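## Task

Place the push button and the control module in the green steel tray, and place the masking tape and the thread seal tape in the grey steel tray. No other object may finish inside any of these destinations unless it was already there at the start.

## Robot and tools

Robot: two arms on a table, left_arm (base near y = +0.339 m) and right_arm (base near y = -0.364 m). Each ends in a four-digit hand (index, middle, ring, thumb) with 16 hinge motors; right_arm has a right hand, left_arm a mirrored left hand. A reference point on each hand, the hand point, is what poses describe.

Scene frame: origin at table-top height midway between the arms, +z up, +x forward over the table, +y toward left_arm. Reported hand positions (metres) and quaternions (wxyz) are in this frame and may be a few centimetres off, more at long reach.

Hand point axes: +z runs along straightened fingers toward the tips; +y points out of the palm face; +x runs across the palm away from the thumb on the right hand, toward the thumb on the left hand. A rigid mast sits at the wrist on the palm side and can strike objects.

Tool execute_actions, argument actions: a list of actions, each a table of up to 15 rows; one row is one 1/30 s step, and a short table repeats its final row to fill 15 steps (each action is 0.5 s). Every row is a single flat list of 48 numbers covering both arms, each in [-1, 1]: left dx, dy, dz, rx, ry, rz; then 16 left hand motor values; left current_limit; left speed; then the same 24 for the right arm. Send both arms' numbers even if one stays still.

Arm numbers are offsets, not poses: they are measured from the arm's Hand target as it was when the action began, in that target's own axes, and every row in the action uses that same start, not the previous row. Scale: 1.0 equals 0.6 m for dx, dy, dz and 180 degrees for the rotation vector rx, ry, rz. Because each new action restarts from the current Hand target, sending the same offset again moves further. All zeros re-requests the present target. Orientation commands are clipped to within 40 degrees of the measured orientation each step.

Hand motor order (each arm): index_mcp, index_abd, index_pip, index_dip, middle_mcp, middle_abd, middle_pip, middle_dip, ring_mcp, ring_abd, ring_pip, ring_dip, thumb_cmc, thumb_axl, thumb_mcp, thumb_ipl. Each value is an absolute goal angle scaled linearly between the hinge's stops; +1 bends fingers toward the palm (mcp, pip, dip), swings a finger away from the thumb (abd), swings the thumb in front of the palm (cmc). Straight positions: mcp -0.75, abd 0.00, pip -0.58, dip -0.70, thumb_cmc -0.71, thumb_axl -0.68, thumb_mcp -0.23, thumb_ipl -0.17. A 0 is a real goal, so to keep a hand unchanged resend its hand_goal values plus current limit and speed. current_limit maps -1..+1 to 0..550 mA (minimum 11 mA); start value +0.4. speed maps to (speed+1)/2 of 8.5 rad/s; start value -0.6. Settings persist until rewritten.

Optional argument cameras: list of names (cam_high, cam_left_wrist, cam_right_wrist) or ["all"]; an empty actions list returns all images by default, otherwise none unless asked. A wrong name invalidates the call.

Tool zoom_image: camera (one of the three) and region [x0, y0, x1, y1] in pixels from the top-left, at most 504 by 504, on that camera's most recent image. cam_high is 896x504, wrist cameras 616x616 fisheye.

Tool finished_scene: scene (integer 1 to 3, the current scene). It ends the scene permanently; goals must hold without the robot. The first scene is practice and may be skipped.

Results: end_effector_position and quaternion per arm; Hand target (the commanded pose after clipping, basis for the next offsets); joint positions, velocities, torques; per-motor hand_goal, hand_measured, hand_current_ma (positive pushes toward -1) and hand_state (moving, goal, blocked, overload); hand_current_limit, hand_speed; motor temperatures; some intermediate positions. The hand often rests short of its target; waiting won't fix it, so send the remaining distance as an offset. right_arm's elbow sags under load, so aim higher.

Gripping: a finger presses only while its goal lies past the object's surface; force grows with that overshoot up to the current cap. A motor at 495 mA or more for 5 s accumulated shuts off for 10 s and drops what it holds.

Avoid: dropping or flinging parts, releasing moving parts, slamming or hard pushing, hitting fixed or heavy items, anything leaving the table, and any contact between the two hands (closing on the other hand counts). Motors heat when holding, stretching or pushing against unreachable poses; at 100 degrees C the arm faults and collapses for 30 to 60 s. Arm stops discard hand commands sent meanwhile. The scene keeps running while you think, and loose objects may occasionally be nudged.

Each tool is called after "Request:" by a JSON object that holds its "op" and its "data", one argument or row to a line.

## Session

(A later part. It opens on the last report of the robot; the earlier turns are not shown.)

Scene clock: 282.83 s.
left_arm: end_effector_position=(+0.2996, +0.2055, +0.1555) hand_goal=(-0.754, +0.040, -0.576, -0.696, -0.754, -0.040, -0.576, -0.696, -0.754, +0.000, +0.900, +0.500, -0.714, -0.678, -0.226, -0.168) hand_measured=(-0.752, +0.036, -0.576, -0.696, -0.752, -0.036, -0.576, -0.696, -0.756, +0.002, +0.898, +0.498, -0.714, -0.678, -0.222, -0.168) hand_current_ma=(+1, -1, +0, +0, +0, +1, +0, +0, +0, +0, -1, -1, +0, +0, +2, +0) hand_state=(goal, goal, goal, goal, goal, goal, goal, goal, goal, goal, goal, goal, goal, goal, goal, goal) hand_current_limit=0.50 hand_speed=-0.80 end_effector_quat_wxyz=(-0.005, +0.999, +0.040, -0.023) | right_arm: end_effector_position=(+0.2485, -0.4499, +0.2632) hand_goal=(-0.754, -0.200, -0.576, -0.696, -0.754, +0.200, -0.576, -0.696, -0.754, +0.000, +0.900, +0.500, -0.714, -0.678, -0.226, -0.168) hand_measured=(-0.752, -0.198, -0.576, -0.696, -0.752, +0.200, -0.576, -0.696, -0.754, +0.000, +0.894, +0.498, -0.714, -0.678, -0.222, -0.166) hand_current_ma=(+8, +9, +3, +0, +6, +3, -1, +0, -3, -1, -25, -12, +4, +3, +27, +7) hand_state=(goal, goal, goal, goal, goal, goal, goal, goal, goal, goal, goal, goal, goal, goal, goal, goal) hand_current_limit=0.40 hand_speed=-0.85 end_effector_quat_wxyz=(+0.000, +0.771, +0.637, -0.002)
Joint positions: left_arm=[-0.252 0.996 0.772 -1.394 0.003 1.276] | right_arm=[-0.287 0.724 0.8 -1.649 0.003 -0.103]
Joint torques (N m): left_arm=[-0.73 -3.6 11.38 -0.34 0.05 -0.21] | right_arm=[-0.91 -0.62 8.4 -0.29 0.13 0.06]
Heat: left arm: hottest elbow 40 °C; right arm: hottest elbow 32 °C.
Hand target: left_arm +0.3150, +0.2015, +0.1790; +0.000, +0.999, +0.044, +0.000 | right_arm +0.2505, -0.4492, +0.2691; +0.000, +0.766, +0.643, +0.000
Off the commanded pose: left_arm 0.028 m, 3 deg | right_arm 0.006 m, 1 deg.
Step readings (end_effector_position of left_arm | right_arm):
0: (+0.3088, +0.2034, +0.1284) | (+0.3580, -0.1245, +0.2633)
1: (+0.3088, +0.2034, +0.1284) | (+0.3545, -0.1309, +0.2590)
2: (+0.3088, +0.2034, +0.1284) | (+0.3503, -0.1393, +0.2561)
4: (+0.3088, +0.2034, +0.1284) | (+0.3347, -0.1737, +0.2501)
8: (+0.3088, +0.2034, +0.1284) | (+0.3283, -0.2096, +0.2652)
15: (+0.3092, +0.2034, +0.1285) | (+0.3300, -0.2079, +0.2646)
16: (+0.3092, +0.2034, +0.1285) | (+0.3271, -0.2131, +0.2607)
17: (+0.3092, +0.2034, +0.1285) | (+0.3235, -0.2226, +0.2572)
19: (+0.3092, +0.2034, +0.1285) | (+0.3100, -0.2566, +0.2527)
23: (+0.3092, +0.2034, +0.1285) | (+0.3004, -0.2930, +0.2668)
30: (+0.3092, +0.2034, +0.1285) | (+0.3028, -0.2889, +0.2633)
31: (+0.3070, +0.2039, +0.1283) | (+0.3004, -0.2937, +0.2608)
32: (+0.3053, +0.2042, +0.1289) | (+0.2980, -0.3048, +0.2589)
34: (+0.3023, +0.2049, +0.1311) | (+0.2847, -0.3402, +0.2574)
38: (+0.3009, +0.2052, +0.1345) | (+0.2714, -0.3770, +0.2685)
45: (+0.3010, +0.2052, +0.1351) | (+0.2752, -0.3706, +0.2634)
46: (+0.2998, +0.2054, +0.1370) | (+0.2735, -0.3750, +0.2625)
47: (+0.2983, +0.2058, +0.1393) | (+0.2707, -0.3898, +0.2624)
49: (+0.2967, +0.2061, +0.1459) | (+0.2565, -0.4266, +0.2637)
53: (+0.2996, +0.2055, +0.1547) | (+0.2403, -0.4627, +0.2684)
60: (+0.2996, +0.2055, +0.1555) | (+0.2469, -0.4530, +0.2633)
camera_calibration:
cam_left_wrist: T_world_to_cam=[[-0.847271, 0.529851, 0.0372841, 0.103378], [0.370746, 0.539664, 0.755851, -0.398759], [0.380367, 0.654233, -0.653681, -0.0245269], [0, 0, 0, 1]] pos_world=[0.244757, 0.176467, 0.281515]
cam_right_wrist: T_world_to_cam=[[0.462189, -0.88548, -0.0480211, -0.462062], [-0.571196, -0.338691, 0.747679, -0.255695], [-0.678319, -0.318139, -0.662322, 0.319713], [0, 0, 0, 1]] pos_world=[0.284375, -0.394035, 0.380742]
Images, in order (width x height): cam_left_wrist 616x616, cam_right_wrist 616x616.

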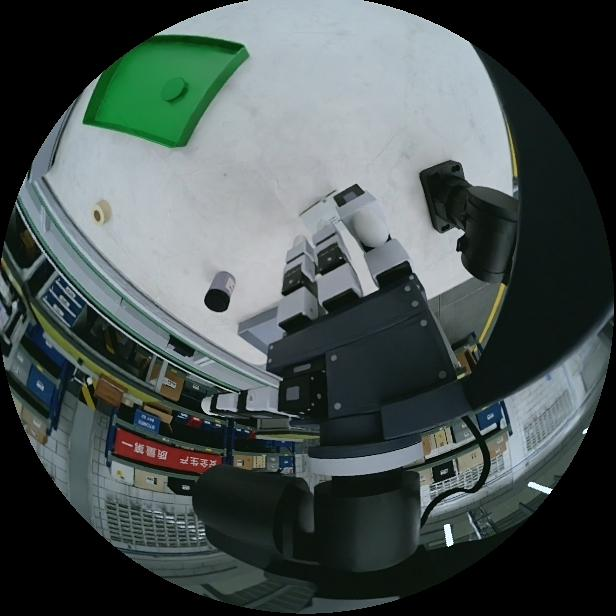

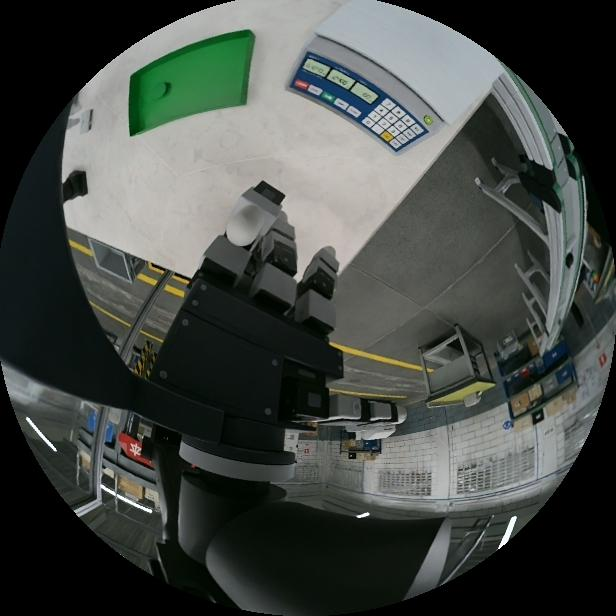

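Request:
{"op": "execute_actions", "data": {
  "actions": [
    [[0,0,0.01,0,0,0,-0.754,-0.4,-0.576,-0.696,-0.754,0.4,-0.576,-0.696,-0.754,0,0.9,0.5,-0.714,-0.678,-0.226,-0.168,0.4,-0.6,0,0,0,0,0,0,-0.754,-0.2,-0.576,-0.696,-0.754,0.2,-0.576,-0.696,-0.754,0,0.9,0.5,-0.714,-0.678,-0.226,-0.168,0.4,-0.85]]
  ],
  "cameras": ["cam_left_wrist", "cam_right_wrist"]
}}

Request:
{"op": "zoom_image", "data": {
  "camera": "cam_left_wrist",
  "region": [220, 130, 420, 330]
}}

Scene clock: 289.90 s.
left_arm: end_effector_position=(+0.2996, +0.2055, +0.1555) hand_goal=(-0.754, -0.400, -0.576, -0.696, -0.754, +0.400, -0.576, -0.696, -0.754, +0.000, +0.900, +0.500, -0.714, -0.678, -0.226, -0.168) hand_measured=(-0.752, -0.394, -0.576, -0.696, -0.752, +0.392, -0.576, -0.696, -0.756, +0.002, +0.898, +0.498, -0.714, -0.678, -0.222, -0.168) hand_current_ma=(+1, +2, +0, +0, +0, -3, +0, +0, +0, +0, -1, -1, +0, +0, +2, +0) hand_state=(goal, goal, goal, goal, goal, goal, goal, goal, goal, goal, goal, goal, goal, goal, goal, goal) hand_current_limit=0.40 hand_speed=-0.60 end_effector_quat_wxyz=(-0.005, +0.999, +0.040, -0.023) | right_arm: end_effector_position=(+0.2487, -0.4494, +0.2631) hand_goal=(-0.754, -0.200, -0.576, -0.696, -0.754, +0.200, -0.576, -0.696, -0.754, +0.000, +0.900, +0.500, -0.714, -0.678, -0.226, -0.168) hand_measured=(-0.752, -0.198, -0.576, -0.696, -0.752, +0.200, -0.576, -0.696, -0.754, +0.000, +0.894, +0.498, -0.714, -0.678, -0.222, -0.166) hand_current_ma=(+8, +9, +3, +0, +6, +3, -1, +0, -3, -1, -25, -12, +4, +3, +27, +7) hand_state=(goal, goal, goal, goal, goal, goal, goal, goal, goal, goal, goal, goal, goal, goal, goal, goal) hand_current_limit=0.40 hand_speed=-0.85 end_effector_quat_wxyz=(+0.000, +0.769, +0.639, -0.001)
Joint positions: left_arm=[-0.252 0.996 0.772 -1.394 0.003 1.276] | right_arm=[-0.287 0.724 0.8 -1.649 0.002 -0.107]
Joint torques (N m): left_arm=[-0.44 -3.55 10.51 0.2 0.05 -0.21] | right_arm=[-0.91 -0.62 8.43 -0.31 0.12 0.06]
Heat: left arm: hottest elbow 40 °C; right arm: hottest elbow 32 °C.
Hand target: left_arm +0.3150, +0.2015, +0.1730; +0.000, +0.999, +0.044, +0.000 | right_arm +0.2505, -0.4492, +0.2691; +0.000, +0.766, +0.643, +0.000
Off the commanded pose: left_arm 0.024 m, 3 deg | right_arm 0.006 m, 1 deg.
Step readings (end_effector_position of left_arm | right_arm):
0: (+0.2996, +0.2055, +0.1555) | (+0.2485, -0.4499, +0.2632)
1: (+0.2996, +0.2055, +0.1555) | (+0.2486, -0.4498, +0.2632)
2: (+0.2996, +0.2055, +0.1555) | (+0.2486, -0.4496, +0.2631)
4: (+0.2996, +0.2055, +0.1555) | (+0.2487, -0.4496, +0.2631)
8: (+0.2996, +0.2055, +0.1555) | (+0.2487, -0.4495, +0.2631)
15: (+0.2996, +0.2055, +0.1555) | (+0.2487, -0.4494, +0.2631)
camera_calibration:
cam_left_wrist: T_world_to_cam=[[-0.847271, 0.529851, 0.0372841, 0.103378], [0.370746, 0.539664, 0.755851, -0.398759], [0.380367, 0.654233, -0.653681, -0.0245269], [0, 0, 0, 1]] pos_world=[0.244757, 0.176467, 0.281515]
cam_right_wrist: T_world_to_cam=[[0.465613, -0.883642, -0.0488099, -0.461572], [-0.570145, -0.341692, 0.747115, -0.256788], [-0.67686, -0.320037, -0.662901, 0.318932], [0, 0, 0, 1]] pos_world=[0.284379, -0.393537, 0.380741]
Images, in order (width x height): cam_left_wrist 616x616, cam_right_wrist 616x616.

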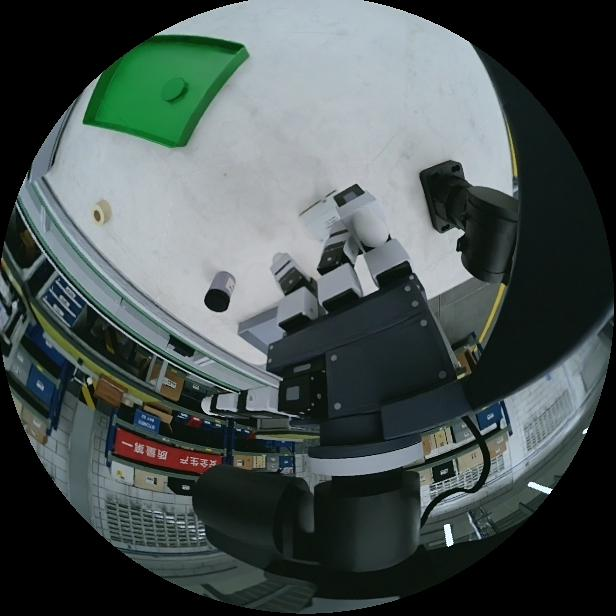

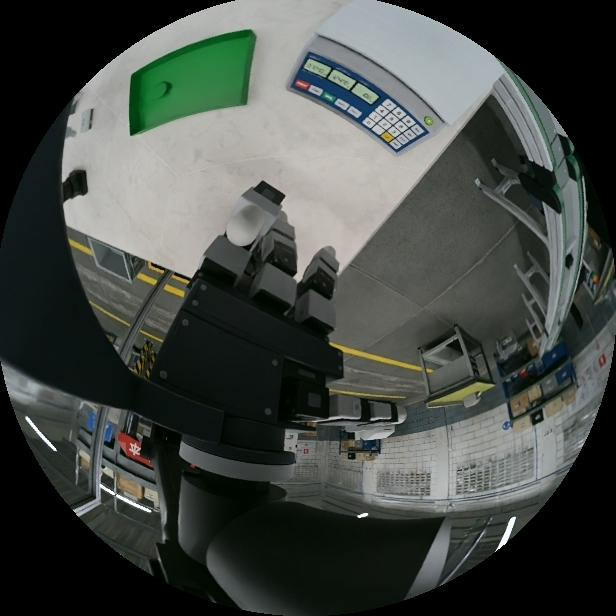

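Scaled by 2.520 from the camera's 616x616 image, which has a finer 880x880 frame.

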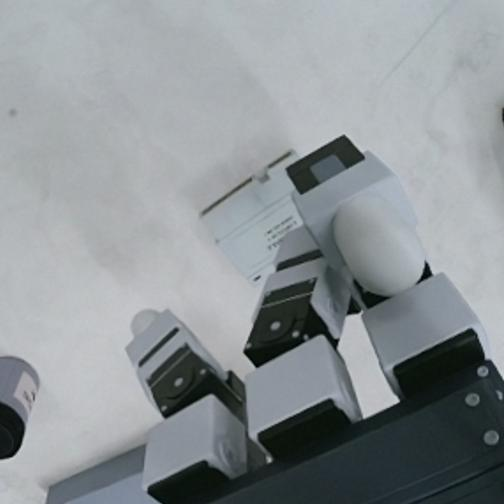

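Request:
{"op": "execute_actions", "data": {
  "actions": [
    [[-0.0635,-0.018,0,0,0,0,-0.754,-0.4,-0.576,-0.696,-0.754,0.4,-0.576,-0.696,-0.754,0,0.9,0.5,-0.714,-0.678,-0.226,-0.168,0.4,-0.6,0,0,0,0,0,0,-0.754,-0.2,-0.576,-0.696,-0.754,0.2,-0.576,-0.696,-0.754,0,0.9,0.5,-0.714,-0.678,-0.226,-0.168,0.4,-0.85]],
    [[0,0,0.055,0,0,0,-0.754,-0.4,-0.576,-0.696,-0.754,0.4,-0.576,-0.696,-0.754,0,0.9,0.5,-0.714,-0.678,-0.226,-0.168,0.4,-0.6,0,0,0,0,0,0,-0.754,-0.2,-0.576,-0.696,-0.754,0.2,-0.576,-0.696,-0.754,0,0.9,0.5,-0.714,-0.678,-0.226,-0.168,0.4,-0.85]]
  ],
  "cameras": ["cam_left_wrist"]
}}

Request:
{"op": "zoom_image", "data": {
  "camera": "cam_left_wrist",
  "region": [220, 150, 420, 350]
}}

Scene clock: 302.97 s.
left_arm: end_effector_position=(+0.2677, +0.2114, +0.1335) hand_goal=(-0.754, -0.400, -0.576, -0.696, -0.754, +0.400, -0.576, -0.696, -0.754, +0.000, +0.900, +0.500, -0.714, -0.678, -0.226, -0.168) hand_measured=(-0.752, -0.396, -0.576, -0.696, -0.752, +0.396, -0.576, -0.696, -0.756, +0.002, +0.898, +0.498, -0.714, -0.678, -0.222, -0.168) hand_current_ma=(+1, +1, +0, +0, +0, -2, +0, +0, +0, +0, -1, -1, +0, +0, +2, +0) hand_state=(goal, goal, goal, goal, goal, goal, goal, goal, goal, goal, goal, goal, goal, goal, goal, goal) hand_current_limit=0.40 hand_speed=-0.60 end_effector_quat_wxyz=(-0.002, +0.999, +0.040, -0.014) | right_arm: end_effector_position=(+0.2487, -0.4494, +0.2631) hand_goal=(-0.754, -0.200, -0.576, -0.696, -0.754, +0.200, -0.576, -0.696, -0.754, +0.000, +0.900, +0.500, -0.714, -0.678, -0.226, -0.168) hand_measured=(-0.752, -0.198, -0.576, -0.696, -0.752, +0.200, -0.576, -0.696, -0.754, +0.000, +0.894, +0.498, -0.714, -0.678, -0.222, -0.166) hand_current_ma=(+8, +9, +3, +0, +6, +3, -1, +0, -3, -1, -25, -12, +4, +3, +27, +7) hand_state=(goal, goal, goal, goal, goal, goal, goal, goal, goal, goal, goal, goal, goal, goal, goal, goal) hand_current_limit=0.40 hand_speed=-0.85 end_effector_quat_wxyz=(+0.000, +0.769, +0.639, -0.001)
Joint positions: left_arm=[-0.257 0.892 0.654 -1.36 0.003 1.27] | right_arm=[-0.287 0.724 0.8 -1.649 0.002 -0.108]
Joint torques (N m): left_arm=[-0.5 -1.67 8.47 0.77 0.03 -0.24] | right_arm=[-0.97 -0.62 8.42 -0.32 0.13 0.05]
Heat: left arm: hottest elbow 40 °C; right arm: hottest elbow 32 °C.
Hand target: left_arm +0.2761, +0.2089, +0.1399; +0.000, +0.999, +0.044, +0.001 | right_arm +0.2505, -0.4492, +0.2691; +0.000, +0.766, +0.643, +0.000
Off the commanded pose: left_arm 0.011 m, 2 deg | right_arm 0.006 m, 1 deg.
Step readings (end_effector_position of left_arm | right_arm):
0: (+0.2996, +0.2055, +0.1555) | (+0.2487, -0.4494, +0.2631)
1: (+0.2968, +0.2060, +0.1555) | (+0.2487, -0.4494, +0.2631)
2: (+0.2936, +0.2063, +0.1561) | (+0.2487, -0.4494, +0.2631)
4: (+0.2828, +0.2083, +0.1605) | (+0.2487, -0.4494, +0.2631)
8: (+0.2741, +0.2099, +0.1719) | (+0.2487, -0.4494, +0.2631)
15: (+0.2744, +0.2099, +0.1703) | (+0.2487, -0.4494, +0.2631)
16: (+0.2740, +0.2100, +0.1662) | (+0.2487, -0.4494, +0.2631)
17: (+0.2762, +0.2095, +0.1627) | (+0.2487, -0.4494, +0.2631)
19: (+0.2742, +0.2099, +0.1494) | (+0.2487, -0.4494, +0.2631)
23: (+0.2660, +0.2118, +0.1338) | (+0.2487, -0.4494, +0.2631)
30: (+0.2677, +0.2114, +0.1335) | (+0.2487, -0.4494, +0.2631)
camera_calibration:
cam_left_wrist: T_world_to_cam=[[-0.847826, 0.529934, 0.0190012, 0.076587], [0.35632, 0.542796, 0.760532, -0.371003], [0.392718, 0.651569, -0.649022, -0.0338854], [0, 0, 0, 1]] pos_world=[0.210436, 0.182872, 0.258712]
Images, in order (width x height): cam_left_wrist 616x616.

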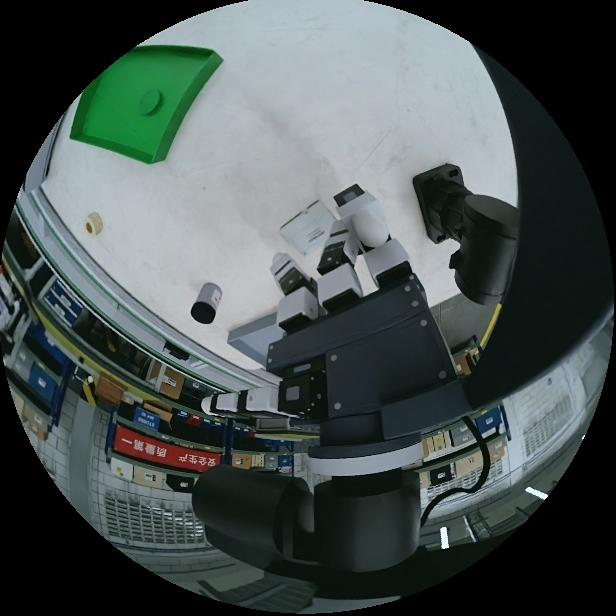

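Scaled by 2.520 from the camera's 616x616 image, which has a finer 880x880 frame.

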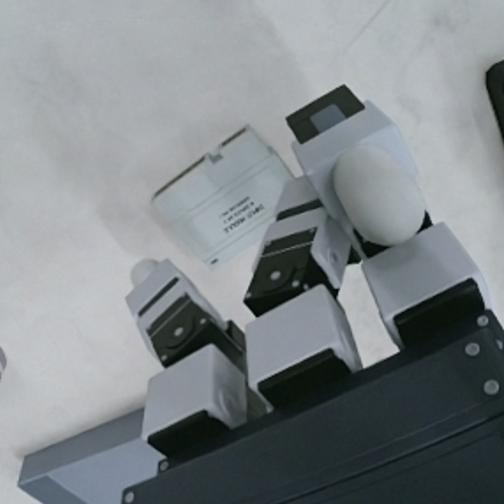

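Request:
{"op": "execute_actions", "data": {
  "actions": [
    [[0,0.009,0.021,0,0,0,-0.754,-0.4,-0.576,-0.696,-0.754,0.4,-0.576,-0.696,-0.754,0,0.9,0.5,-0.714,-0.678,-0.226,-0.168,0.4,-0.6,0,0,0,0,0,0,-0.754,-0.2,-0.576,-0.696,-0.754,0.2,-0.576,-0.696,-0.754,0,0.9,0.5,-0.714,-0.678,-0.226,-0.168,0.4,-0.85]],
    [[0,0,0.017,0,0,0,-0.754,-0.4,-0.576,-0.696,-0.754,0.4,-0.576,-0.696,-0.754,0,0.9,0.5,-0.714,-0.678,-0.226,-0.168,0.4,-0.6,0,0,0,0,0,0,-0.754,-0.2,-0.576,-0.696,-0.754,0.2,-0.576,-0.696,-0.754,0,0.9,0.5,-0.714,-0.678,-0.226,-0.168,0.4,-0.85]]
  ],
  "cameras": ["cam_left_wrist"]
}}

Request:
{"op": "zoom_image", "data": {
  "camera": "cam_left_wrist",
  "region": [220, 150, 420, 350]
}}

Scene clock: 310.20 s.
left_arm: end_effector_position=(+0.2708, +0.2053, +0.1156) hand_goal=(-0.754, -0.400, -0.576, -0.696, -0.754, +0.400, -0.576, -0.696, -0.754, +0.000, +0.900, +0.500, -0.714, -0.678, -0.226, -0.168) hand_measured=(-0.752, -0.396, -0.576, -0.696, -0.752, +0.396, -0.576, -0.696, -0.756, +0.002, +0.898, +0.498, -0.714, -0.678, -0.222, -0.168) hand_current_ma=(+0, +1, +0, +0, +0, -1, +0, +0, +0, +0, -1, -1, +0, +0, +2, +0) hand_state=(goal, goal, goal, goal, goal, goal, goal, goal, goal, goal, goal, goal, goal, goal, goal, goal) hand_current_limit=0.40 hand_speed=-0.60 end_effector_quat_wxyz=(-0.001, +0.999, +0.039, -0.007) | right_arm: end_effector_position=(+0.2487, -0.4494, +0.2631) hand_goal=(-0.754, -0.200, -0.576, -0.696, -0.754, +0.200, -0.576, -0.696, -0.754, +0.000, +0.900, +0.500, -0.714, -0.678, -0.226, -0.168) hand_measured=(-0.752, -0.198, -0.576, -0.696, -0.752, +0.200, -0.576, -0.696, -0.754, +0.000, +0.894, +0.498, -0.714, -0.678, -0.222, -0.166) hand_current_ma=(+8, +9, +3, +0, +6, +3, -1, +0, -3, -1, -25, -12, +4, +3, +27, +7) hand_state=(goal, goal, goal, goal, goal, goal, goal, goal, goal, goal, goal, goal, goal, goal, goal, goal) hand_current_limit=0.40 hand_speed=-0.85 end_effector_quat_wxyz=(+0.000, +0.769, +0.639, -0.001)
Joint positions: left_arm=[-0.283 0.913 0.615 -1.286 0.002 1.246] | right_arm=[-0.287 0.724 0.8 -1.649 0.002 -0.108]
Joint torques (N m): left_arm=[-0.26 -1.38 7.98 0.68 0.04 -0.22] | right_arm=[-0.97 -0.67 8.42 -0.31 0.13 0.06]
Heat: left arm: hottest elbow 40 °C; right arm: hottest elbow 31 °C.
Hand target: left_arm +0.2765, +0.2035, +0.1171; +0.000, +0.999, +0.044, +0.000 | right_arm +0.2505, -0.4492, +0.2691; +0.000, +0.766, +0.643, +0.000
Off the commanded pose: left_arm 0.006 m, 1 deg | right_arm 0.006 m, 1 deg.
Step readings (end_effector_position of left_arm | right_arm):
0: (+0.2677, +0.2114, +0.1335) | (+0.2487, -0.4494, +0.2631)
1: (+0.2681, +0.2107, +0.1328) | (+0.2487, -0.4494, +0.2631)
2: (+0.2699, +0.2095, +0.1319) | (+0.2487, -0.4494, +0.2631)
4: (+0.2711, +0.2066, +0.1296) | (+0.2487, -0.4494, +0.2631)
8: (+0.2708, +0.2050, +0.1269) | (+0.2487, -0.4494, +0.2631)
15: (+0.2713, +0.2051, +0.1266) | (+0.2487, -0.4494, +0.2631)
16: (+0.2715, +0.2050, +0.1256) | (+0.2487, -0.4494, +0.2631)
17: (+0.2728, +0.2047, +0.1245) | (+0.2487, -0.4494, +0.2631)
19: (+0.2726, +0.2048, +0.1206) | (+0.2487, -0.4494, +0.2631)
23: (+0.2703, +0.2054, +0.1156) | (+0.2487, -0.4494, +0.2631)
30: (+0.2708, +0.2053, +0.1156) | (+0.2487, -0.4494, +0.2631)
camera_calibration:
cam_left_wrist: T_world_to_cam=[[-0.84696, 0.53162, 0.00627462, 0.0837309], [0.346676, 0.543287, 0.764627, -0.352988], [0.403082, 0.649784, -0.644442, -0.045727], [0, 0, 0, 1]] pos_world=[0.211721, 0.176974, 0.239911]
Images, in order (width x height): cam_left_wrist 616x616.

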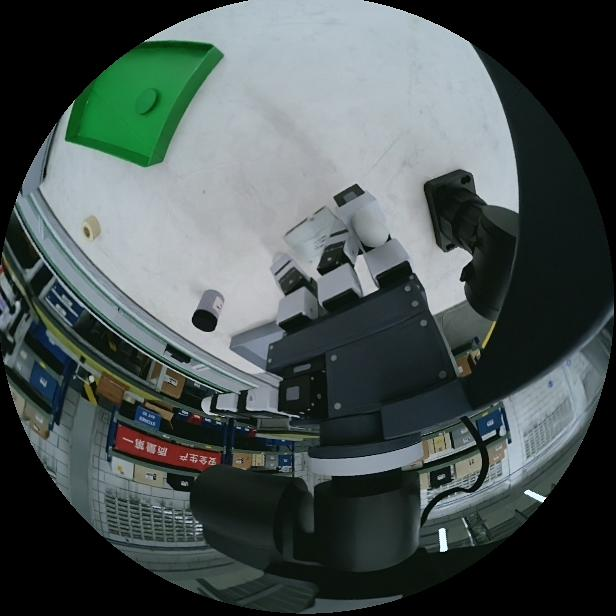

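Scaled by 2.520 from the camera's 616x616 image, which has a finer 880x880 frame.

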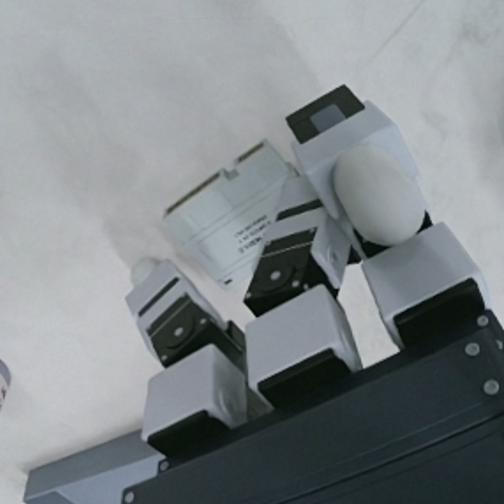

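Request:
{"op": "execute_actions", "data": {
  "actions": [
    [[0,-0.003,0.012,0,0,0,-0.754,-0.4,-0.576,-0.696,-0.754,0.4,-0.576,-0.696,-0.754,0,0.9,0.5,-0.714,-0.678,-0.226,-0.168,0.4,-0.6,0,0,0,0,0,0,-0.754,-0.2,-0.576,-0.696,-0.754,0.2,-0.576,-0.696,-0.754,0,0.9,0.5,-0.714,-0.678,-0.226,-0.168,0.4,-0.85]],
    [[0,0,0,0,0,0,-0.754,-0.05,-0.576,-0.696,-0.754,0.05,-0.576,-0.696,-0.754,0,0.9,0.5,-0.714,-0.678,-0.226,-0.168,0.4,-0.8,0,0,0,0,0,0,-0.754,-0.2,-0.576,-0.696,-0.754,0.2,-0.576,-0.696,-0.754,0,0.9,0.5,-0.714,-0.678,-0.226,-0.168,0.4,-0.85]],
    [[0,0,0,0,0,0,-0.754,0,-0.576,-0.696,-0.754,0,-0.576,-0.696,-0.754,0,0.9,0.5,-0.714,-0.678,-0.226,-0.168,0.5,-0.8,0,0,0,0,0,0,-0.754,-0.2,-0.576,-0.696,-0.754,0.2,-0.576,-0.696,-0.754,0,0.9,0.5,-0.714,-0.678,-0.226,-0.168,0.4,-0.85]]
  ],
  "cameras": ["cam_left_wrist"]
}}

Request:
{"op": "zoom_image", "data": {
  "camera": "cam_left_wrist",
  "region": [220, 150, 420, 350]
}}

Scene clock: 320.93 s.
left_arm: end_effector_position=(+0.2762, +0.2042, +0.1152) hand_goal=(-0.754, +0.000, -0.576, -0.696, -0.754, +0.000, -0.576, -0.696, -0.754, +0.000, +0.900, +0.500, -0.714, -0.678, -0.226, -0.168) hand_measured=(-0.756, -0.232, -0.576, -0.696, -0.752, +0.302, -0.576, -0.696, -0.756, +0.002, +0.898, +0.498, -0.714, -0.678, -0.222, -0.168) hand_current_ma=(-1, -413, +0, +0, +0, +412, +0, +0, +0, +0, -1, -1, +0, +0, +2, +0) hand_state=(goal, blocked, goal, goal, goal, blocked, goal, goal, goal, goal, goal, goal, goal, goal, goal, goal) hand_current_limit=0.50 hand_speed=-0.80 end_effector_quat_wxyz=(+0.002, +0.999, +0.039, +0.009) | right_arm: end_effector_position=(+0.2487, -0.4494, +0.2631) hand_goal=(-0.754, -0.200, -0.576, -0.696, -0.754, +0.200, -0.576, -0.696, -0.754, +0.000, +0.900, +0.500, -0.714, -0.678, -0.226, -0.168) hand_measured=(-0.752, -0.198, -0.576, -0.696, -0.752, +0.200, -0.576, -0.696, -0.754, +0.000, +0.894, +0.498, -0.714, -0.678, -0.222, -0.166) hand_current_ma=(+8, +9, +3, +0, +6, +3, -1, +0, -3, -1, -25, -12, +4, +3, +27, +7) hand_state=(goal, goal, goal, goal, goal, goal, goal, goal, goal, goal, goal, goal, goal, goal, goal, goal) hand_current_limit=0.40 hand_speed=-0.85 end_effector_quat_wxyz=(+0.000, +0.769, +0.639, -0.001)
Joint positions: left_arm=[-0.283 0.907 0.607 -1.252 0 1.246] | right_arm=[-0.287 0.724 0.8 -1.649 0.002 -0.108]
Joint torques (N m): left_arm=[0.38 -0.5 7.45 0.38 0.1 -0.15] | right_arm=[-0.97 -0.67 8.43 -0.28 0.13 0.06]
Heat: left arm: hottest elbow 40 °C; right arm: hottest elbow 31 °C.
Hand target: left_arm +0.2765, +0.2053, +0.1099; +0.000, +0.999, +0.044, +0.001 | right_arm +0.2505, -0.4492, +0.2691; +0.000, +0.766, +0.643, +0.000
Off the commanded pose: left_arm 0.005 m, 1 deg | right_arm 0.006 m, 1 deg.
Step readings (end_effector_position of left_arm | right_arm):
0: (+0.2708, +0.2053, +0.1156) | (+0.2487, -0.4494, +0.2631)
1: (+0.2709, +0.2052, +0.1149) | (+0.2487, -0.4494, +0.2631)
2: (+0.2718, +0.2050, +0.1142) | (+0.2487, -0.4494, +0.2631)
4: (+0.2719, +0.2050, +0.1128) | (+0.2487, -0.4494, +0.2631)
8: (+0.2719, +0.2050, +0.1128) | (+0.2487, -0.4494, +0.2631)
15: (+0.2719, +0.2050, +0.1128) | (+0.2487, -0.4494, +0.2631)
16: (+0.2719, +0.2050, +0.1128) | (+0.2487, -0.4494, +0.2631)
17: (+0.2722, +0.2049, +0.1129) | (+0.2487, -0.4494, +0.2631)
19: (+0.2731, +0.2047, +0.1131) | (+0.2487, -0.4494, +0.2631)
23: (+0.2744, +0.2044, +0.1133) | (+0.2487, -0.4494, +0.2631)
30: (+0.2761, +0.2043, +0.1152) | (+0.2487, -0.4494, +0.2631)
31: (+0.2761, +0.2043, +0.1152) | (+0.2487, -0.4494, +0.2631)
32: (+0.2761, +0.2043, +0.1152) | (+0.2487, -0.4494, +0.2631)
34: (+0.2762, +0.2042, +0.1152) | (+0.2487, -0.4494, +0.2631)
38: (+0.2762, +0.2042, +0.1152) | (+0.2487, -0.4494, +0.2631)
45: (+0.2762, +0.2042, +0.1152) | (+0.2487, -0.4494, +0.2631)
camera_calibration:
cam_left_wrist: T_world_to_cam=[[-0.846685, 0.531583, -0.0233453, 0.0923024], [0.322674, 0.54784, 0.771851, -0.349196], [0.423092, 0.645981, -0.635375, -0.0533188], [0, 0, 0, 1]] pos_world=[0.213386, 0.17668, 0.237805]
Images, in order (width x height): cam_left_wrist 616x616.

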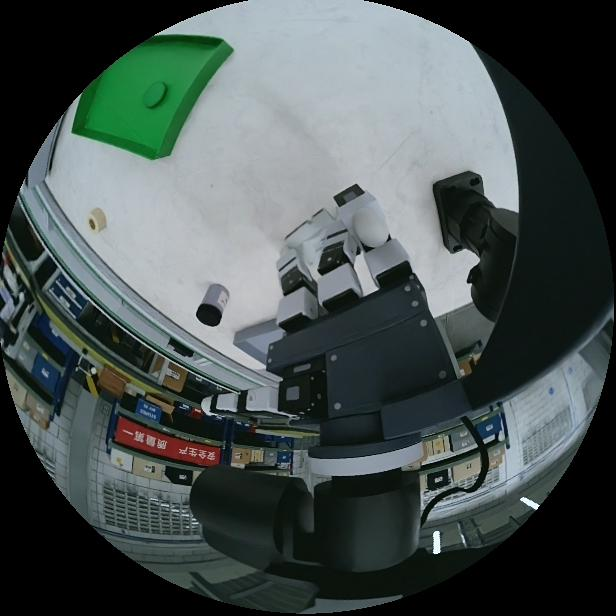

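Scaled by 2.520 from the camera's 616x616 image, which has a finer 880x880 frame.

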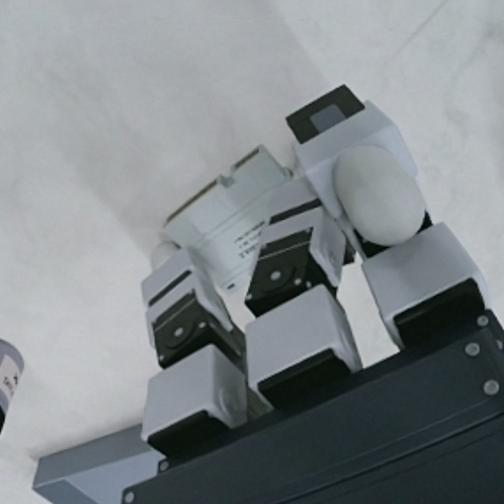

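Request:
{"op": "execute_actions", "data": {
  "actions": [
    [[0,0,-0.03,0,0,0,-0.754,0,-0.576,-0.696,-0.754,0,-0.576,-0.696,-0.754,0,0.9,0.5,-0.714,-0.678,-0.226,-0.168,0.55,-0.8,0,0,0,0,0,0,-0.754,-0.2,-0.576,-0.696,-0.754,0.2,-0.576,-0.696,-0.754,0,0.9,0.5,-0.714,-0.678,-0.226,-0.168,0.4,-0.85]],
    [[0,0,-0.05,0,0,0,-0.754,0,-0.576,-0.696,-0.754,0,-0.576,-0.696,-0.754,0,0.9,0.5,-0.714,-0.678,-0.226,-0.168,0.55,-0.8,0,0,0,0,0,0,-0.754,-0.2,-0.576,-0.696,-0.754,0.2,-0.576,-0.696,-0.754,0,0.9,0.5,-0.714,-0.678,-0.226,-0.168,0.4,-0.85]],
    [[0,0,-0.07,0,0,0,-0.754,0,-0.576,-0.696,-0.754,0,-0.576,-0.696,-0.754,0,0.9,0.5,-0.714,-0.678,-0.226,-0.168,0.55,-0.8,0,0,0,0,0,0,-0.754,-0.2,-0.576,-0.696,-0.754,0.2,-0.576,-0.696,-0.754,0,0.9,0.5,-0.714,-0.678,-0.226,-0.168,0.4,-0.85]]
  ],
  "cameras": ["cam_left_wrist", "cam_right_wrist"]
}}

Request:
{"op": "zoom_image", "data": {
  "camera": "cam_left_wrist",
  "region": [220, 150, 420, 350]
}}

Scene clock: 327.67 s.
left_arm: end_effector_position=(+0.2652, +0.2070, +0.1809) hand_goal=(-0.754, +0.000, -0.576, -0.696, -0.754, +0.000, -0.576, -0.696, -0.754, +0.000, +0.900, +0.500, -0.714, -0.678, -0.226, -0.168) hand_measured=(-0.750, -0.226, -0.576, -0.696, -0.752, +0.288, -0.576, -0.696, -0.756, +0.002, +0.898, +0.498, -0.714, -0.678, -0.222, -0.168) hand_current_ma=(+2, -426, +0, +0, +0, +426, +0, +0, +0, +0, -1, -1, +0, +0, +2, +0) hand_state=(goal, blocked, goal, goal, goal, blocked, goal, goal, goal, goal, goal, goal, goal, goal, goal, goal) hand_current_limit=0.55 hand_speed=-0.80 end_effector_quat_wxyz=(-0.005, +0.999, +0.039, -0.015) | right_arm: end_effector_position=(+0.2487, -0.4494, +0.2631) hand_goal=(-0.754, -0.200, -0.576, -0.696, -0.754, +0.200, -0.576, -0.696, -0.754, +0.000, +0.900, +0.500, -0.714, -0.678, -0.226, -0.168) hand_measured=(-0.752, -0.198, -0.576, -0.696, -0.752, +0.200, -0.576, -0.696, -0.754, +0.000, +0.894, +0.498, -0.714, -0.678, -0.222, -0.166) hand_current_ma=(+8, +9, +3, +0, +6, +3, -1, +0, -3, -1, -25, -12, +4, +3, +27, +7) hand_state=(goal, goal, goal, goal, goal, goal, goal, goal, goal, goal, goal, goal, goal, goal, goal, goal) hand_current_limit=0.40 hand_speed=-0.85 end_effector_quat_wxyz=(+0.000, +0.769, +0.639, -0.001)
Joint positions: left_arm=[-0.283 0.865 0.768 -1.505 0 1.246] | right_arm=[-0.287 0.724 0.8 -1.649 0.002 -0.108]
Joint torques (N m): left_arm=[0.21 -1.2 11.07 -0.38 0.15 -0.14] | right_arm=[-0.97 -0.67 8.43 -0.29 0.13 0.06]
Heat: left arm: hottest elbow 39 °C; right arm: hottest elbow 31 °C.
Hand target: left_arm +0.2763, +0.2053, +0.1999; +0.000, +0.999, +0.044, +0.001 | right_arm +0.2505, -0.4492, +0.2691; +0.000, +0.766, +0.643, +0.000
Off the commanded pose: left_arm 0.022 m, 2 deg | right_arm 0.006 m, 1 deg.
Step readings (end_effector_position of left_arm | right_arm):
0: (+0.2762, +0.2042, +0.1152) | (+0.2487, -0.4494, +0.2631)
1: (+0.2754, +0.2044, +0.1163) | (+0.2487, -0.4494, +0.2631)
2: (+0.2741, +0.2048, +0.1164) | (+0.2487, -0.4494, +0.2631)
4: (+0.2724, +0.2053, +0.1164) | (+0.2487, -0.4494, +0.2631)
8: (+0.2719, +0.2054, +0.1164) | (+0.2487, -0.4494, +0.2631)
15: (+0.2719, +0.2054, +0.1164) | (+0.2487, -0.4494, +0.2631)
16: (+0.2714, +0.2055, +0.1191) | (+0.2487, -0.4494, +0.2631)
17: (+0.2673, +0.2066, +0.1210) | (+0.2487, -0.4494, +0.2631)
19: (+0.2609, +0.2082, +0.1257) | (+0.2487, -0.4494, +0.2631)
23: (+0.2589, +0.2087, +0.1310) | (+0.2487, -0.4494, +0.2631)
30: (+0.2586, +0.2088, +0.1317) | (+0.2487, -0.4494, +0.2631)
31: (+0.2573, +0.2091, +0.1350) | (+0.2487, -0.4494, +0.2631)
32: (+0.2547, +0.2097, +0.1396) | (+0.2487, -0.4494, +0.2631)
34: (+0.2546, +0.2097, +0.1542) | (+0.2487, -0.4494, +0.2631)
38: (+0.2649, +0.2071, +0.1780) | (+0.2487, -0.4494, +0.2631)
45: (+0.2652, +0.2070, +0.1809) | (+0.2487, -0.4494, +0.2631)
camera_calibration:
cam_left_wrist: T_world_to_cam=[[-0.846684, 0.531544, 0.0242271, 0.0743849], [0.359846, 0.538462, 0.761951, -0.404043], [0.391965, 0.65385, -0.647182, 0.0000863466], [0, 0, 0, 1]] pos_world=[0.20834, 0.177967, 0.306115]
cam_right_wrist: T_world_to_cam=[[0.465891, -0.883494, -0.0488263, -0.461587], [-0.570035, -0.341885, 0.747111, -0.256893], [-0.676761, -0.32024, -0.662904, 0.318826], [0, 0, 0, 1]] pos_world=[0.28438, -0.393537, 0.380741]
Images, in order (width x height): cam_left_wrist 616x616, cam_right_wrist 616x616.

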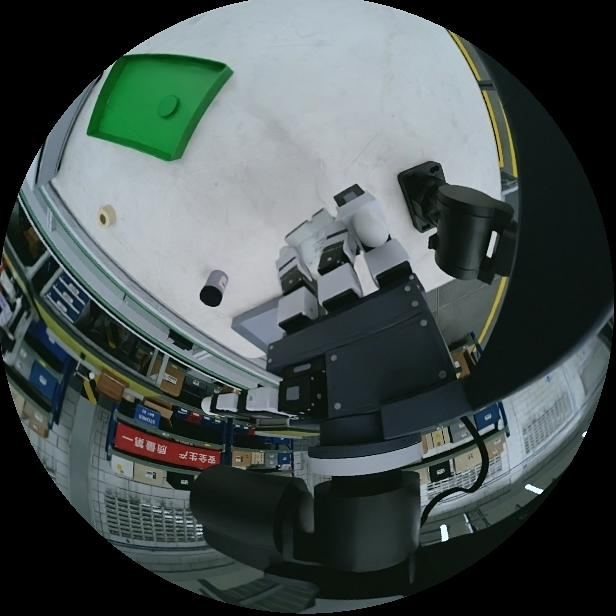

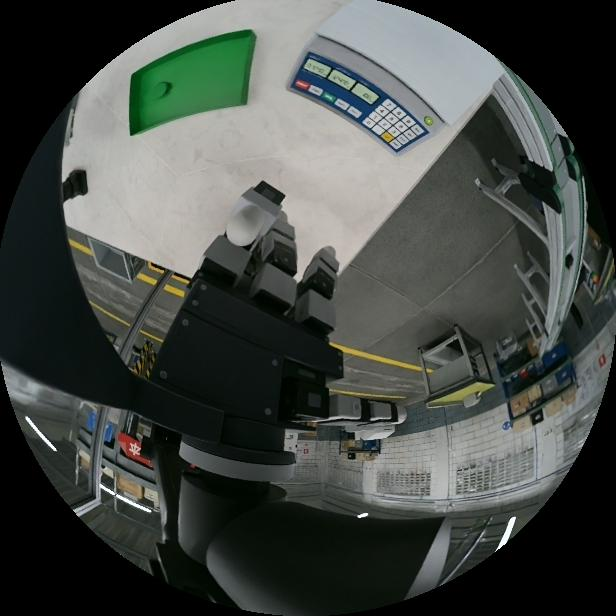

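Scaled by 2.520 from the camera's 616x616 image, which has a finer 880x880 frame.

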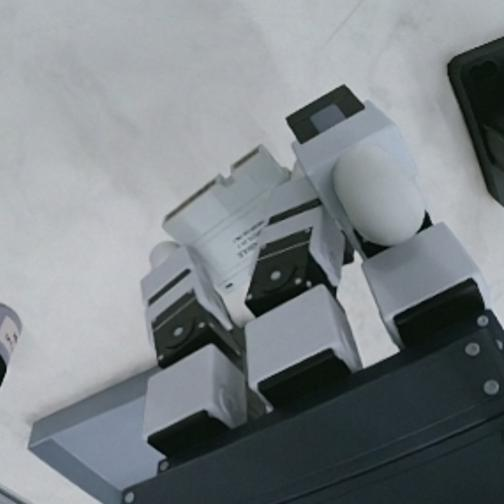

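Request:
{"op": "execute_actions", "data": {
  "actions": [
    [[0,0,-0.1,0,0,0,-0.754,0,-0.576,-0.696,-0.754,0,-0.576,-0.696,-0.754,0,0.9,0.5,-0.714,-0.678,-0.226,-0.168,0.55,-0.8,-0.13,0,0,0,0,0,-0.754,0,-0.576,-0.696,-0.754,0,-0.576,-0.696,-0.754,0,0.9,0.5,-0.714,-0.678,-0.226,-0.168,0.4,-0.85]],
    [[0.0157,0.1376,0,0,0,0,-0.754,0,-0.576,-0.696,-0.754,0,-0.576,-0.696,-0.754,0,0.9,0.5,-0.714,-0.678,-0.226,-0.168,0.55,-0.8,0,0,0,0,0,0,-0.754,0,-0.576,-0.696,-0.754,0,-0.576,-0.696,-0.754,0,0.9,0.5,-0.714,-0.678,-0.226,-0.168,0.4,-0.85]],
    [[0.0157,0.1376,0,0,0,0,-0.754,0,-0.576,-0.696,-0.754,0,-0.576,-0.696,-0.754,0,0.9,0.5,-0.714,-0.678,-0.226,-0.168,0.55,-0.8,0,0,0,0,0,0,-0.754,0,-0.576,-0.696,-0.754,0,-0.576,-0.696,-0.754,0,0.9,0.5,-0.714,-0.678,-0.226,-0.168,0.4,-0.85]],
    [[0.0157,0.1376,0,0,0,0,-0.754,0,-0.576,-0.696,-0.754,0,-0.576,-0.696,-0.754,0,0.9,0.5,-0.714,-0.678,-0.226,-0.168,0.55,-0.8,0,0,0,0,0,0,-0.754,0,-0.576,-0.696,-0.754,0,-0.576,-0.696,-0.754,0,0.9,0.5,-0.714,-0.678,-0.226,-0.168,0.4,-0.85]],
    [[0.0157,0.1376,0,0,0,0,-0.754,0,-0.576,-0.696,-0.754,0,-0.576,-0.696,-0.754,0,0.9,0.5,-0.714,-0.678,-0.226,-0.168,0.55,-0.8,0,0,0,0,0,0,-0.754,0,-0.576,-0.696,-0.754,0,-0.576,-0.696,-0.754,0,0.9,0.5,-0.714,-0.678,-0.226,-0.168,0.4,-0.85]],
    [[0.0157,0.1376,0,0,0,0,-0.754,0,-0.576,-0.696,-0.754,0,-0.576,-0.696,-0.754,0,0.9,0.5,-0.714,-0.678,-0.226,-0.168,0.55,-0.8,0,0,0,0,0,0,-0.754,0,-0.576,-0.696,-0.754,0,-0.576,-0.696,-0.754,0,0.9,0.5,-0.714,-0.678,-0.226,-0.168,0.4,-0.85]],
    [[0,0,0.08,0,0,0,-0.754,0,-0.576,-0.696,-0.754,0,-0.576,-0.696,-0.754,0,0.9,0.5,-0.714,-0.678,-0.226,-0.168,0.55,-0.8,0,0,0,0,0,0,-0.754,0,-0.576,-0.696,-0.754,0,-0.576,-0.696,-0.754,0,0.9,0.5,-0.714,-0.678,-0.226,-0.168,0.4,-0.85]]
  ],
  "cameras": ["cam_left_wrist"]
}}

Request:
{"op": "zoom_image", "data": {
  "camera": "cam_left_wrist",
  "region": [180, 110, 420, 350]
}}

Scene clock: 351.20 s.
left_arm: end_effector_position=(+0.3519, -0.1994, +0.1999) hand_goal=(-0.754, +0.000, -0.576, -0.696, -0.754, +0.000, -0.576, -0.696, -0.754, +0.000, +0.900, +0.500, -0.714, -0.678, -0.226, -0.168) hand_measured=(-0.752, -0.226, -0.576, -0.696, -0.752, +0.288, -0.576, -0.696, -0.756, +0.002, +0.898, +0.498, -0.714, -0.678, -0.222, -0.168) hand_current_ma=(+1, -426, +0, +0, +0, +426, +0, +0, +0, +0, -1, -1, +0, +0, +3, +0) hand_state=(goal, blocked, goal, goal, goal, blocked, goal, goal, goal, goal, goal, goal, goal, goal, goal, goal) hand_current_limit=0.55 hand_speed=-0.80 end_effector_quat_wxyz=(-0.014, +0.999, +0.034, -0.009) | right_arm: end_effector_position=(+0.2229, -0.5194, +0.2458) hand_goal=(-0.754, +0.000, -0.576, -0.696, -0.754, +0.000, -0.576, -0.696, -0.754, +0.000, +0.900, +0.500, -0.714, -0.678, -0.226, -0.168) hand_measured=(-0.752, -0.004, -0.576, -0.696, -0.752, +0.004, -0.576, -0.696, -0.754, +0.000, +0.894, +0.498, -0.712, -0.678, -0.222, -0.166) hand_current_ma=(+12, -11, +3, +0, +7, +13, -1, +0, -2, -1, -25, -12, +4, +3, +28, +7) hand_state=(goal, goal, goal, goal, goal, goal, goal, goal, goal, goal, goal, goal, goal, goal, goal, goal) hand_current_limit=0.40 hand_speed=-0.85 end_effector_quat_wxyz=(-0.030, +0.773, +0.634, -0.006)
Joint positions: left_arm=[-1.052 1.772 1.662 -1.494 0.003 0.488] | right_arm=[-0.718 0.806 0.8 -1.625 0.002 -0.526]
Joint torques (N m): left_arm=[0.62 -18.37 8.64 0.46 -0.11 -0.23] | right_arm=[0.15 -1.73 10.61 0.43 0.08 0.06]
Heat: left arm: hottest elbow 40 °C; right arm: hottest elbow 32 °C.
Hand target: left_arm +0.3597, -0.2017, +0.2122; +0.000, +0.999, +0.044, +0.000 | right_arm +0.2369, -0.5260, +0.2691; +0.000, +0.766, +0.643, +0.000
Off the commanded pose: left_arm 0.015 m, 2 deg | right_arm 0.028 m, 4 deg.
Step readings (end_effector_position of left_arm | right_arm):
0: (+0.2652, +0.2070, +0.1809) | (+0.2487, -0.4494, +0.2631)
1: (+0.2635, +0.2074, +0.1853) | (+0.2474, -0.4546, +0.2628)
2: (+0.2594, +0.2083, +0.1910) | (+0.2427, -0.4680, +0.2620)
4: (+0.2582, +0.2086, +0.2102) | (+0.2266, -0.5049, +0.2592)
8: (+0.2691, +0.2059, +0.2404) | (+0.2142, -0.5311, +0.2488)
15: (+0.2688, +0.2060, +0.2432) | (+0.2216, -0.5218, +0.2458)
16: (+0.2696, +0.2001, +0.2426) | (+0.2219, -0.5213, +0.2458)
17: (+0.2678, +0.1878, +0.2423) | (+0.2220, -0.5210, +0.2458)
19: (+0.2607, +0.1523, +0.2417) | (+0.2224, -0.5204, +0.2458)
23: (+0.2657, +0.1243, +0.2331) | (+0.2227, -0.5198, +0.2458)
30: (+0.2752, +0.1296, +0.2306) | (+0.2229, -0.5195, +0.2458)
31: (+0.2768, +0.1242, +0.2317) | (+0.2229, -0.5194, +0.2458)
32: (+0.2768, +0.1143, +0.2331) | (+0.2229, -0.5194, +0.2458)
34: (+0.2772, +0.0801, +0.2394) | (+0.2229, -0.5194, +0.2458)
38: (+0.2880, +0.0441, +0.2373) | (+0.2229, -0.5194, +0.2458)
45: (+0.2967, +0.0482, +0.2331) | (+0.2229, -0.5194, +0.2458)
46: (+0.2980, +0.0432, +0.2343) | (+0.2229, -0.5194, +0.2458)
47: (+0.2996, +0.0346, +0.2368) | (+0.2229, -0.5194, +0.2458)
49: (+0.3023, +0.0022, +0.2427) | (+0.2229, -0.5194, +0.2458)
53: (+0.3087, -0.0362, +0.2375) | (+0.2229, -0.5194, +0.2458)
60: (+0.3151, -0.0336, +0.2321) | (+0.2229, -0.5194, +0.2458)
61: (+0.3169, -0.0385, +0.2342) | (+0.2229, -0.5194, +0.2458)
62: (+0.3198, -0.0462, +0.2375) | (+0.2229, -0.5194, +0.2458)
64: (+0.3266, -0.0778, +0.2454) | (+0.2229, -0.5194, +0.2458)
68: (+0.3301, -0.1167, +0.2402) | (+0.2229, -0.5194, +0.2458)
75: (+0.3329, -0.1167, +0.2299) | (+0.2229, -0.5194, +0.2458)
76: (+0.3350, -0.1215, +0.2330) | (+0.2229, -0.5194, +0.2458)
77: (+0.3386, -0.1286, +0.2366) | (+0.2229, -0.5194, +0.2458)
79: (+0.3493, -0.1605, +0.2467) | (+0.2229, -0.5194, +0.2458)
83: (+0.3540, -0.1999, +0.2437) | (+0.2229, -0.5194, +0.2458)
90: (+0.3502, -0.1989, +0.2266) | (+0.2229, -0.5194, +0.2458)
91: (+0.3511, -0.1994, +0.2237) | (+0.2229, -0.5194, +0.2458)
92: (+0.3526, -0.2013, +0.2236) | (+0.2229, -0.5194, +0.2458)
94: (+0.3532, -0.2016, +0.2152) | (+0.2229, -0.5194, +0.2458)
98: (+0.3515, -0.1988, +0.2012) | (+0.2229, -0.5194, +0.2458)
105: (+0.3519, -0.1994, +0.1999) | (+0.2229, -0.5194, +0.2458)
camera_calibration:
cam_left_wrist: T_world_to_cam=[[-0.841257, 0.540053, 0.0250926, 0.363019], [0.35722, 0.520416, 0.775604, -0.23628], [0.405808, 0.661446, -0.630721, 0.237461], [0, 0, 0, 1]] pos_world=[0.293433, -0.230153, 0.323922]
Images, in order (width x height): cam_left_wrist 616x616.

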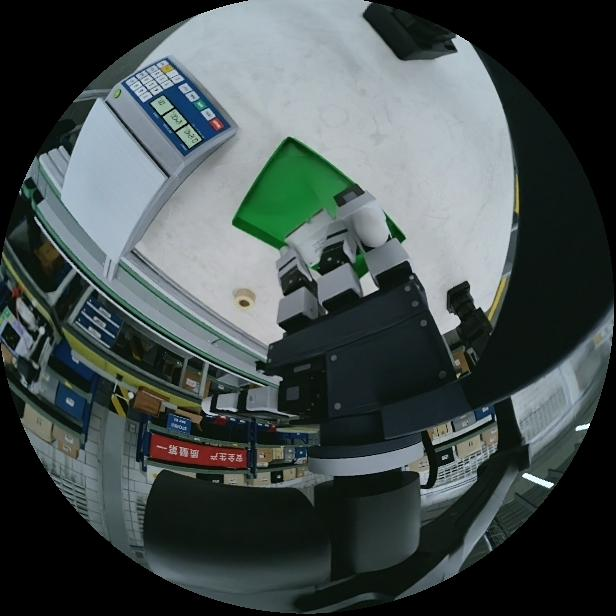

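Scaled by 2.100 from the camera's 616x616 image, which has a finer 880x880 frame.

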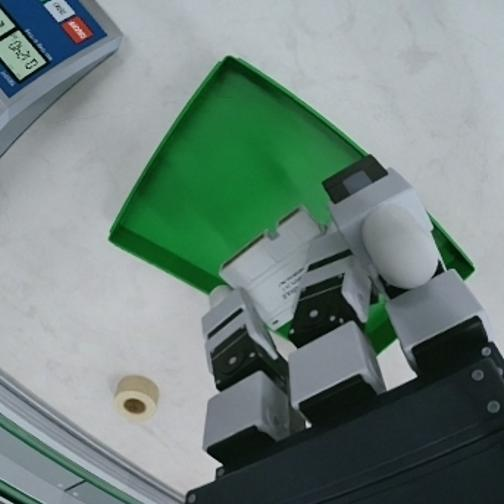

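Request:
{"op": "execute_actions", "data": {
  "actions": [
    [[0,0,0.065,0,0,0,-0.754,0,-0.576,-0.696,-0.754,0,-0.576,-0.696,-0.754,0,0.9,0.5,-0.714,-0.678,-0.226,-0.168,0.55,-0.8,0,0,0,0,0,0,-0.754,0,-0.576,-0.696,-0.754,0,-0.576,-0.696,-0.754,0,0.9,0.5,-0.714,-0.678,-0.226,-0.168,0.4,-0.85]],
    [[0,0,0.06,0,0,0,-0.754,0,-0.576,-0.696,-0.754,0,-0.576,-0.696,-0.754,0,0.9,0.5,-0.714,-0.678,-0.226,-0.168,0.55,-0.8,0,0,0,0,0,0,-0.754,0,-0.576,-0.696,-0.754,0,-0.576,-0.696,-0.754,0,0.9,0.5,-0.714,-0.678,-0.226,-0.168,0.4,-0.85]],
    [[0,0,0.025,0,0,0,-0.754,0,-0.576,-0.696,-0.754,0,-0.576,-0.696,-0.754,0,0.9,0.5,-0.714,-0.678,-0.226,-0.168,0.55,-0.8,0,0,0,0,0,0,-0.754,0,-0.576,-0.696,-0.754,0,-0.576,-0.696,-0.754,0,0.9,0.5,-0.714,-0.678,-0.226,-0.168,0.4,-0.85]]
  ],
  "cameras": ["cam_left_wrist"]
}}

Scene clock: 360.83 s.
left_arm: end_effector_position=(+0.3542, -0.2025, +0.1240) hand_goal=(-0.754, +0.000, -0.576, -0.696, -0.754, +0.000, -0.576, -0.696, -0.754, +0.000, +0.900, +0.500, -0.714, -0.678, -0.226, -0.168) hand_measured=(-0.758, -0.226, -0.580, -0.696, -0.752, +0.288, -0.576, -0.696, -0.756, +0.002, +0.898, +0.498, -0.714, -0.678, -0.222, -0.168) hand_current_ma=(-1, -426, -1, +0, +0, +426, +0, +0, +0, +0, -1, -1, +0, +0, +3, +0) hand_state=(goal, blocked, goal, goal, goal, blocked, goal, goal, goal, goal, goal, goal, goal, goal, goal, goal) hand_current_limit=0.55 hand_speed=-0.80 end_effector_quat_wxyz=(-0.003, +0.999, +0.034, -0.003) | right_arm: end_effector_position=(+0.2229, -0.5194, +0.2458) hand_goal=(-0.754, +0.000, -0.576, -0.696, -0.754, +0.000, -0.576, -0.696, -0.754, +0.000, +0.900, +0.500, -0.714, -0.678, -0.226, -0.168) hand_measured=(-0.752, -0.004, -0.576, -0.696, -0.752, +0.004, -0.576, -0.696, -0.754, +0.000, +0.894, +0.498, -0.712, -0.678, -0.222, -0.166) hand_current_ma=(+12, -11, +3, +0, +7, +13, -1, +0, -2, -1, -25, -12, +4, +3, +28, +7) hand_state=(goal, goal, goal, goal, goal, goal, goal, goal, goal, goal, goal, goal, goal, goal, goal, goal) hand_current_limit=0.40 hand_speed=-0.85 end_effector_quat_wxyz=(-0.030, +0.773, +0.634, -0.006)
Joint positions: left_arm=[-1.052 1.808 1.503 -1.274 0.002 0.486] | right_arm=[-0.718 0.806 0.8 -1.625 0.002 -0.526]
Joint torques (N m): left_arm=[0.62 -18.02 7.3 0.66 -0.09 -0.2] | right_arm=[0.15 -1.79 10.65 0.44 0.08 0.06]
Heat: left arm: hottest elbow 40 °C; right arm: hottest elbow 32 °C.
Hand target: left_arm +0.3598, -0.2018, +0.1222; +0.000, +0.999, +0.044, +0.001 | right_arm +0.2369, -0.5260, +0.2691; +0.000, +0.766, +0.643, +0.000
Off the commanded pose: left_arm 0.006 m, 1 deg | right_arm 0.028 m, 4 deg.
Step readings (end_effector_position of left_arm | right_arm):
0: (+0.3519, -0.1994, +0.1999) | (+0.2229, -0.5194, +0.2458)
1: (+0.3521, -0.1997, +0.1957) | (+0.2229, -0.5194, +0.2458)
2: (+0.3533, -0.2017, +0.1939) | (+0.2229, -0.5194, +0.2458)
4: (+0.3533, -0.2016, +0.1839) | (+0.2229, -0.5194, +0.2458)
8: (+0.3510, -0.1978, +0.1641) | (+0.2229, -0.5194, +0.2458)
15: (+0.3516, -0.1987, +0.1597) | (+0.2229, -0.5194, +0.2458)
16: (+0.3519, -0.1991, +0.1564) | (+0.2229, -0.5194, +0.2458)
17: (+0.3531, -0.2010, +0.1541) | (+0.2229, -0.5194, +0.2458)
19: (+0.3534, -0.2016, +0.1454) | (+0.2229, -0.5194, +0.2458)
23: (+0.3511, -0.1979, +0.1286) | (+0.2229, -0.5194, +0.2458)
30: (+0.3514, -0.1983, +0.1253) | (+0.2229, -0.5194, +0.2458)
31: (+0.3516, -0.1987, +0.1244) | (+0.2229, -0.5194, +0.2458)
32: (+0.3521, -0.1995, +0.1232) | (+0.2229, -0.5194, +0.2458)
34: (+0.3528, -0.2006, +0.1232) | (+0.2229, -0.5194, +0.2458)
38: (+0.3539, -0.2023, +0.1239) | (+0.2229, -0.5194, +0.2458)
45: (+0.3542, -0.2025, +0.1240) | (+0.2229, -0.5194, +0.2458)
camera_calibration:
cam_left_wrist: T_world_to_cam=[[-0.842254, 0.539078, 0.00170916, 0.37151], [0.345512, 0.537388, 0.769309, -0.168204], [0.413799, 0.648544, -0.638875, 0.186337], [0, 0, 0, 1]] pos_world=[0.293916, -0.23073, 0.247812]
Images, in order (width x height): cam_left_wrist 616x616.

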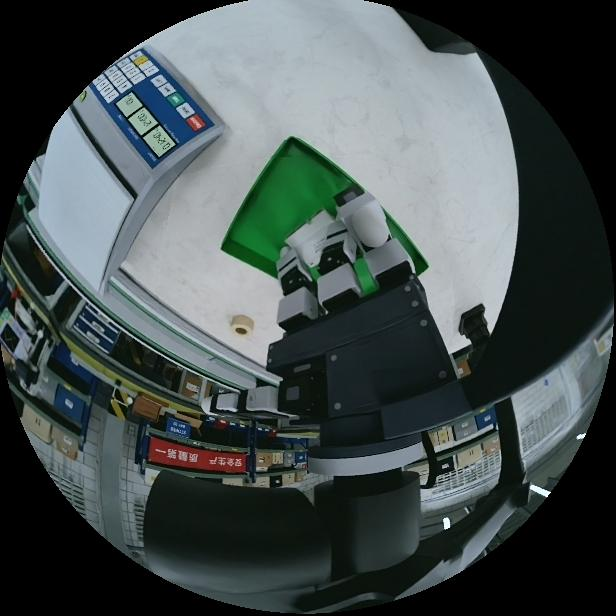

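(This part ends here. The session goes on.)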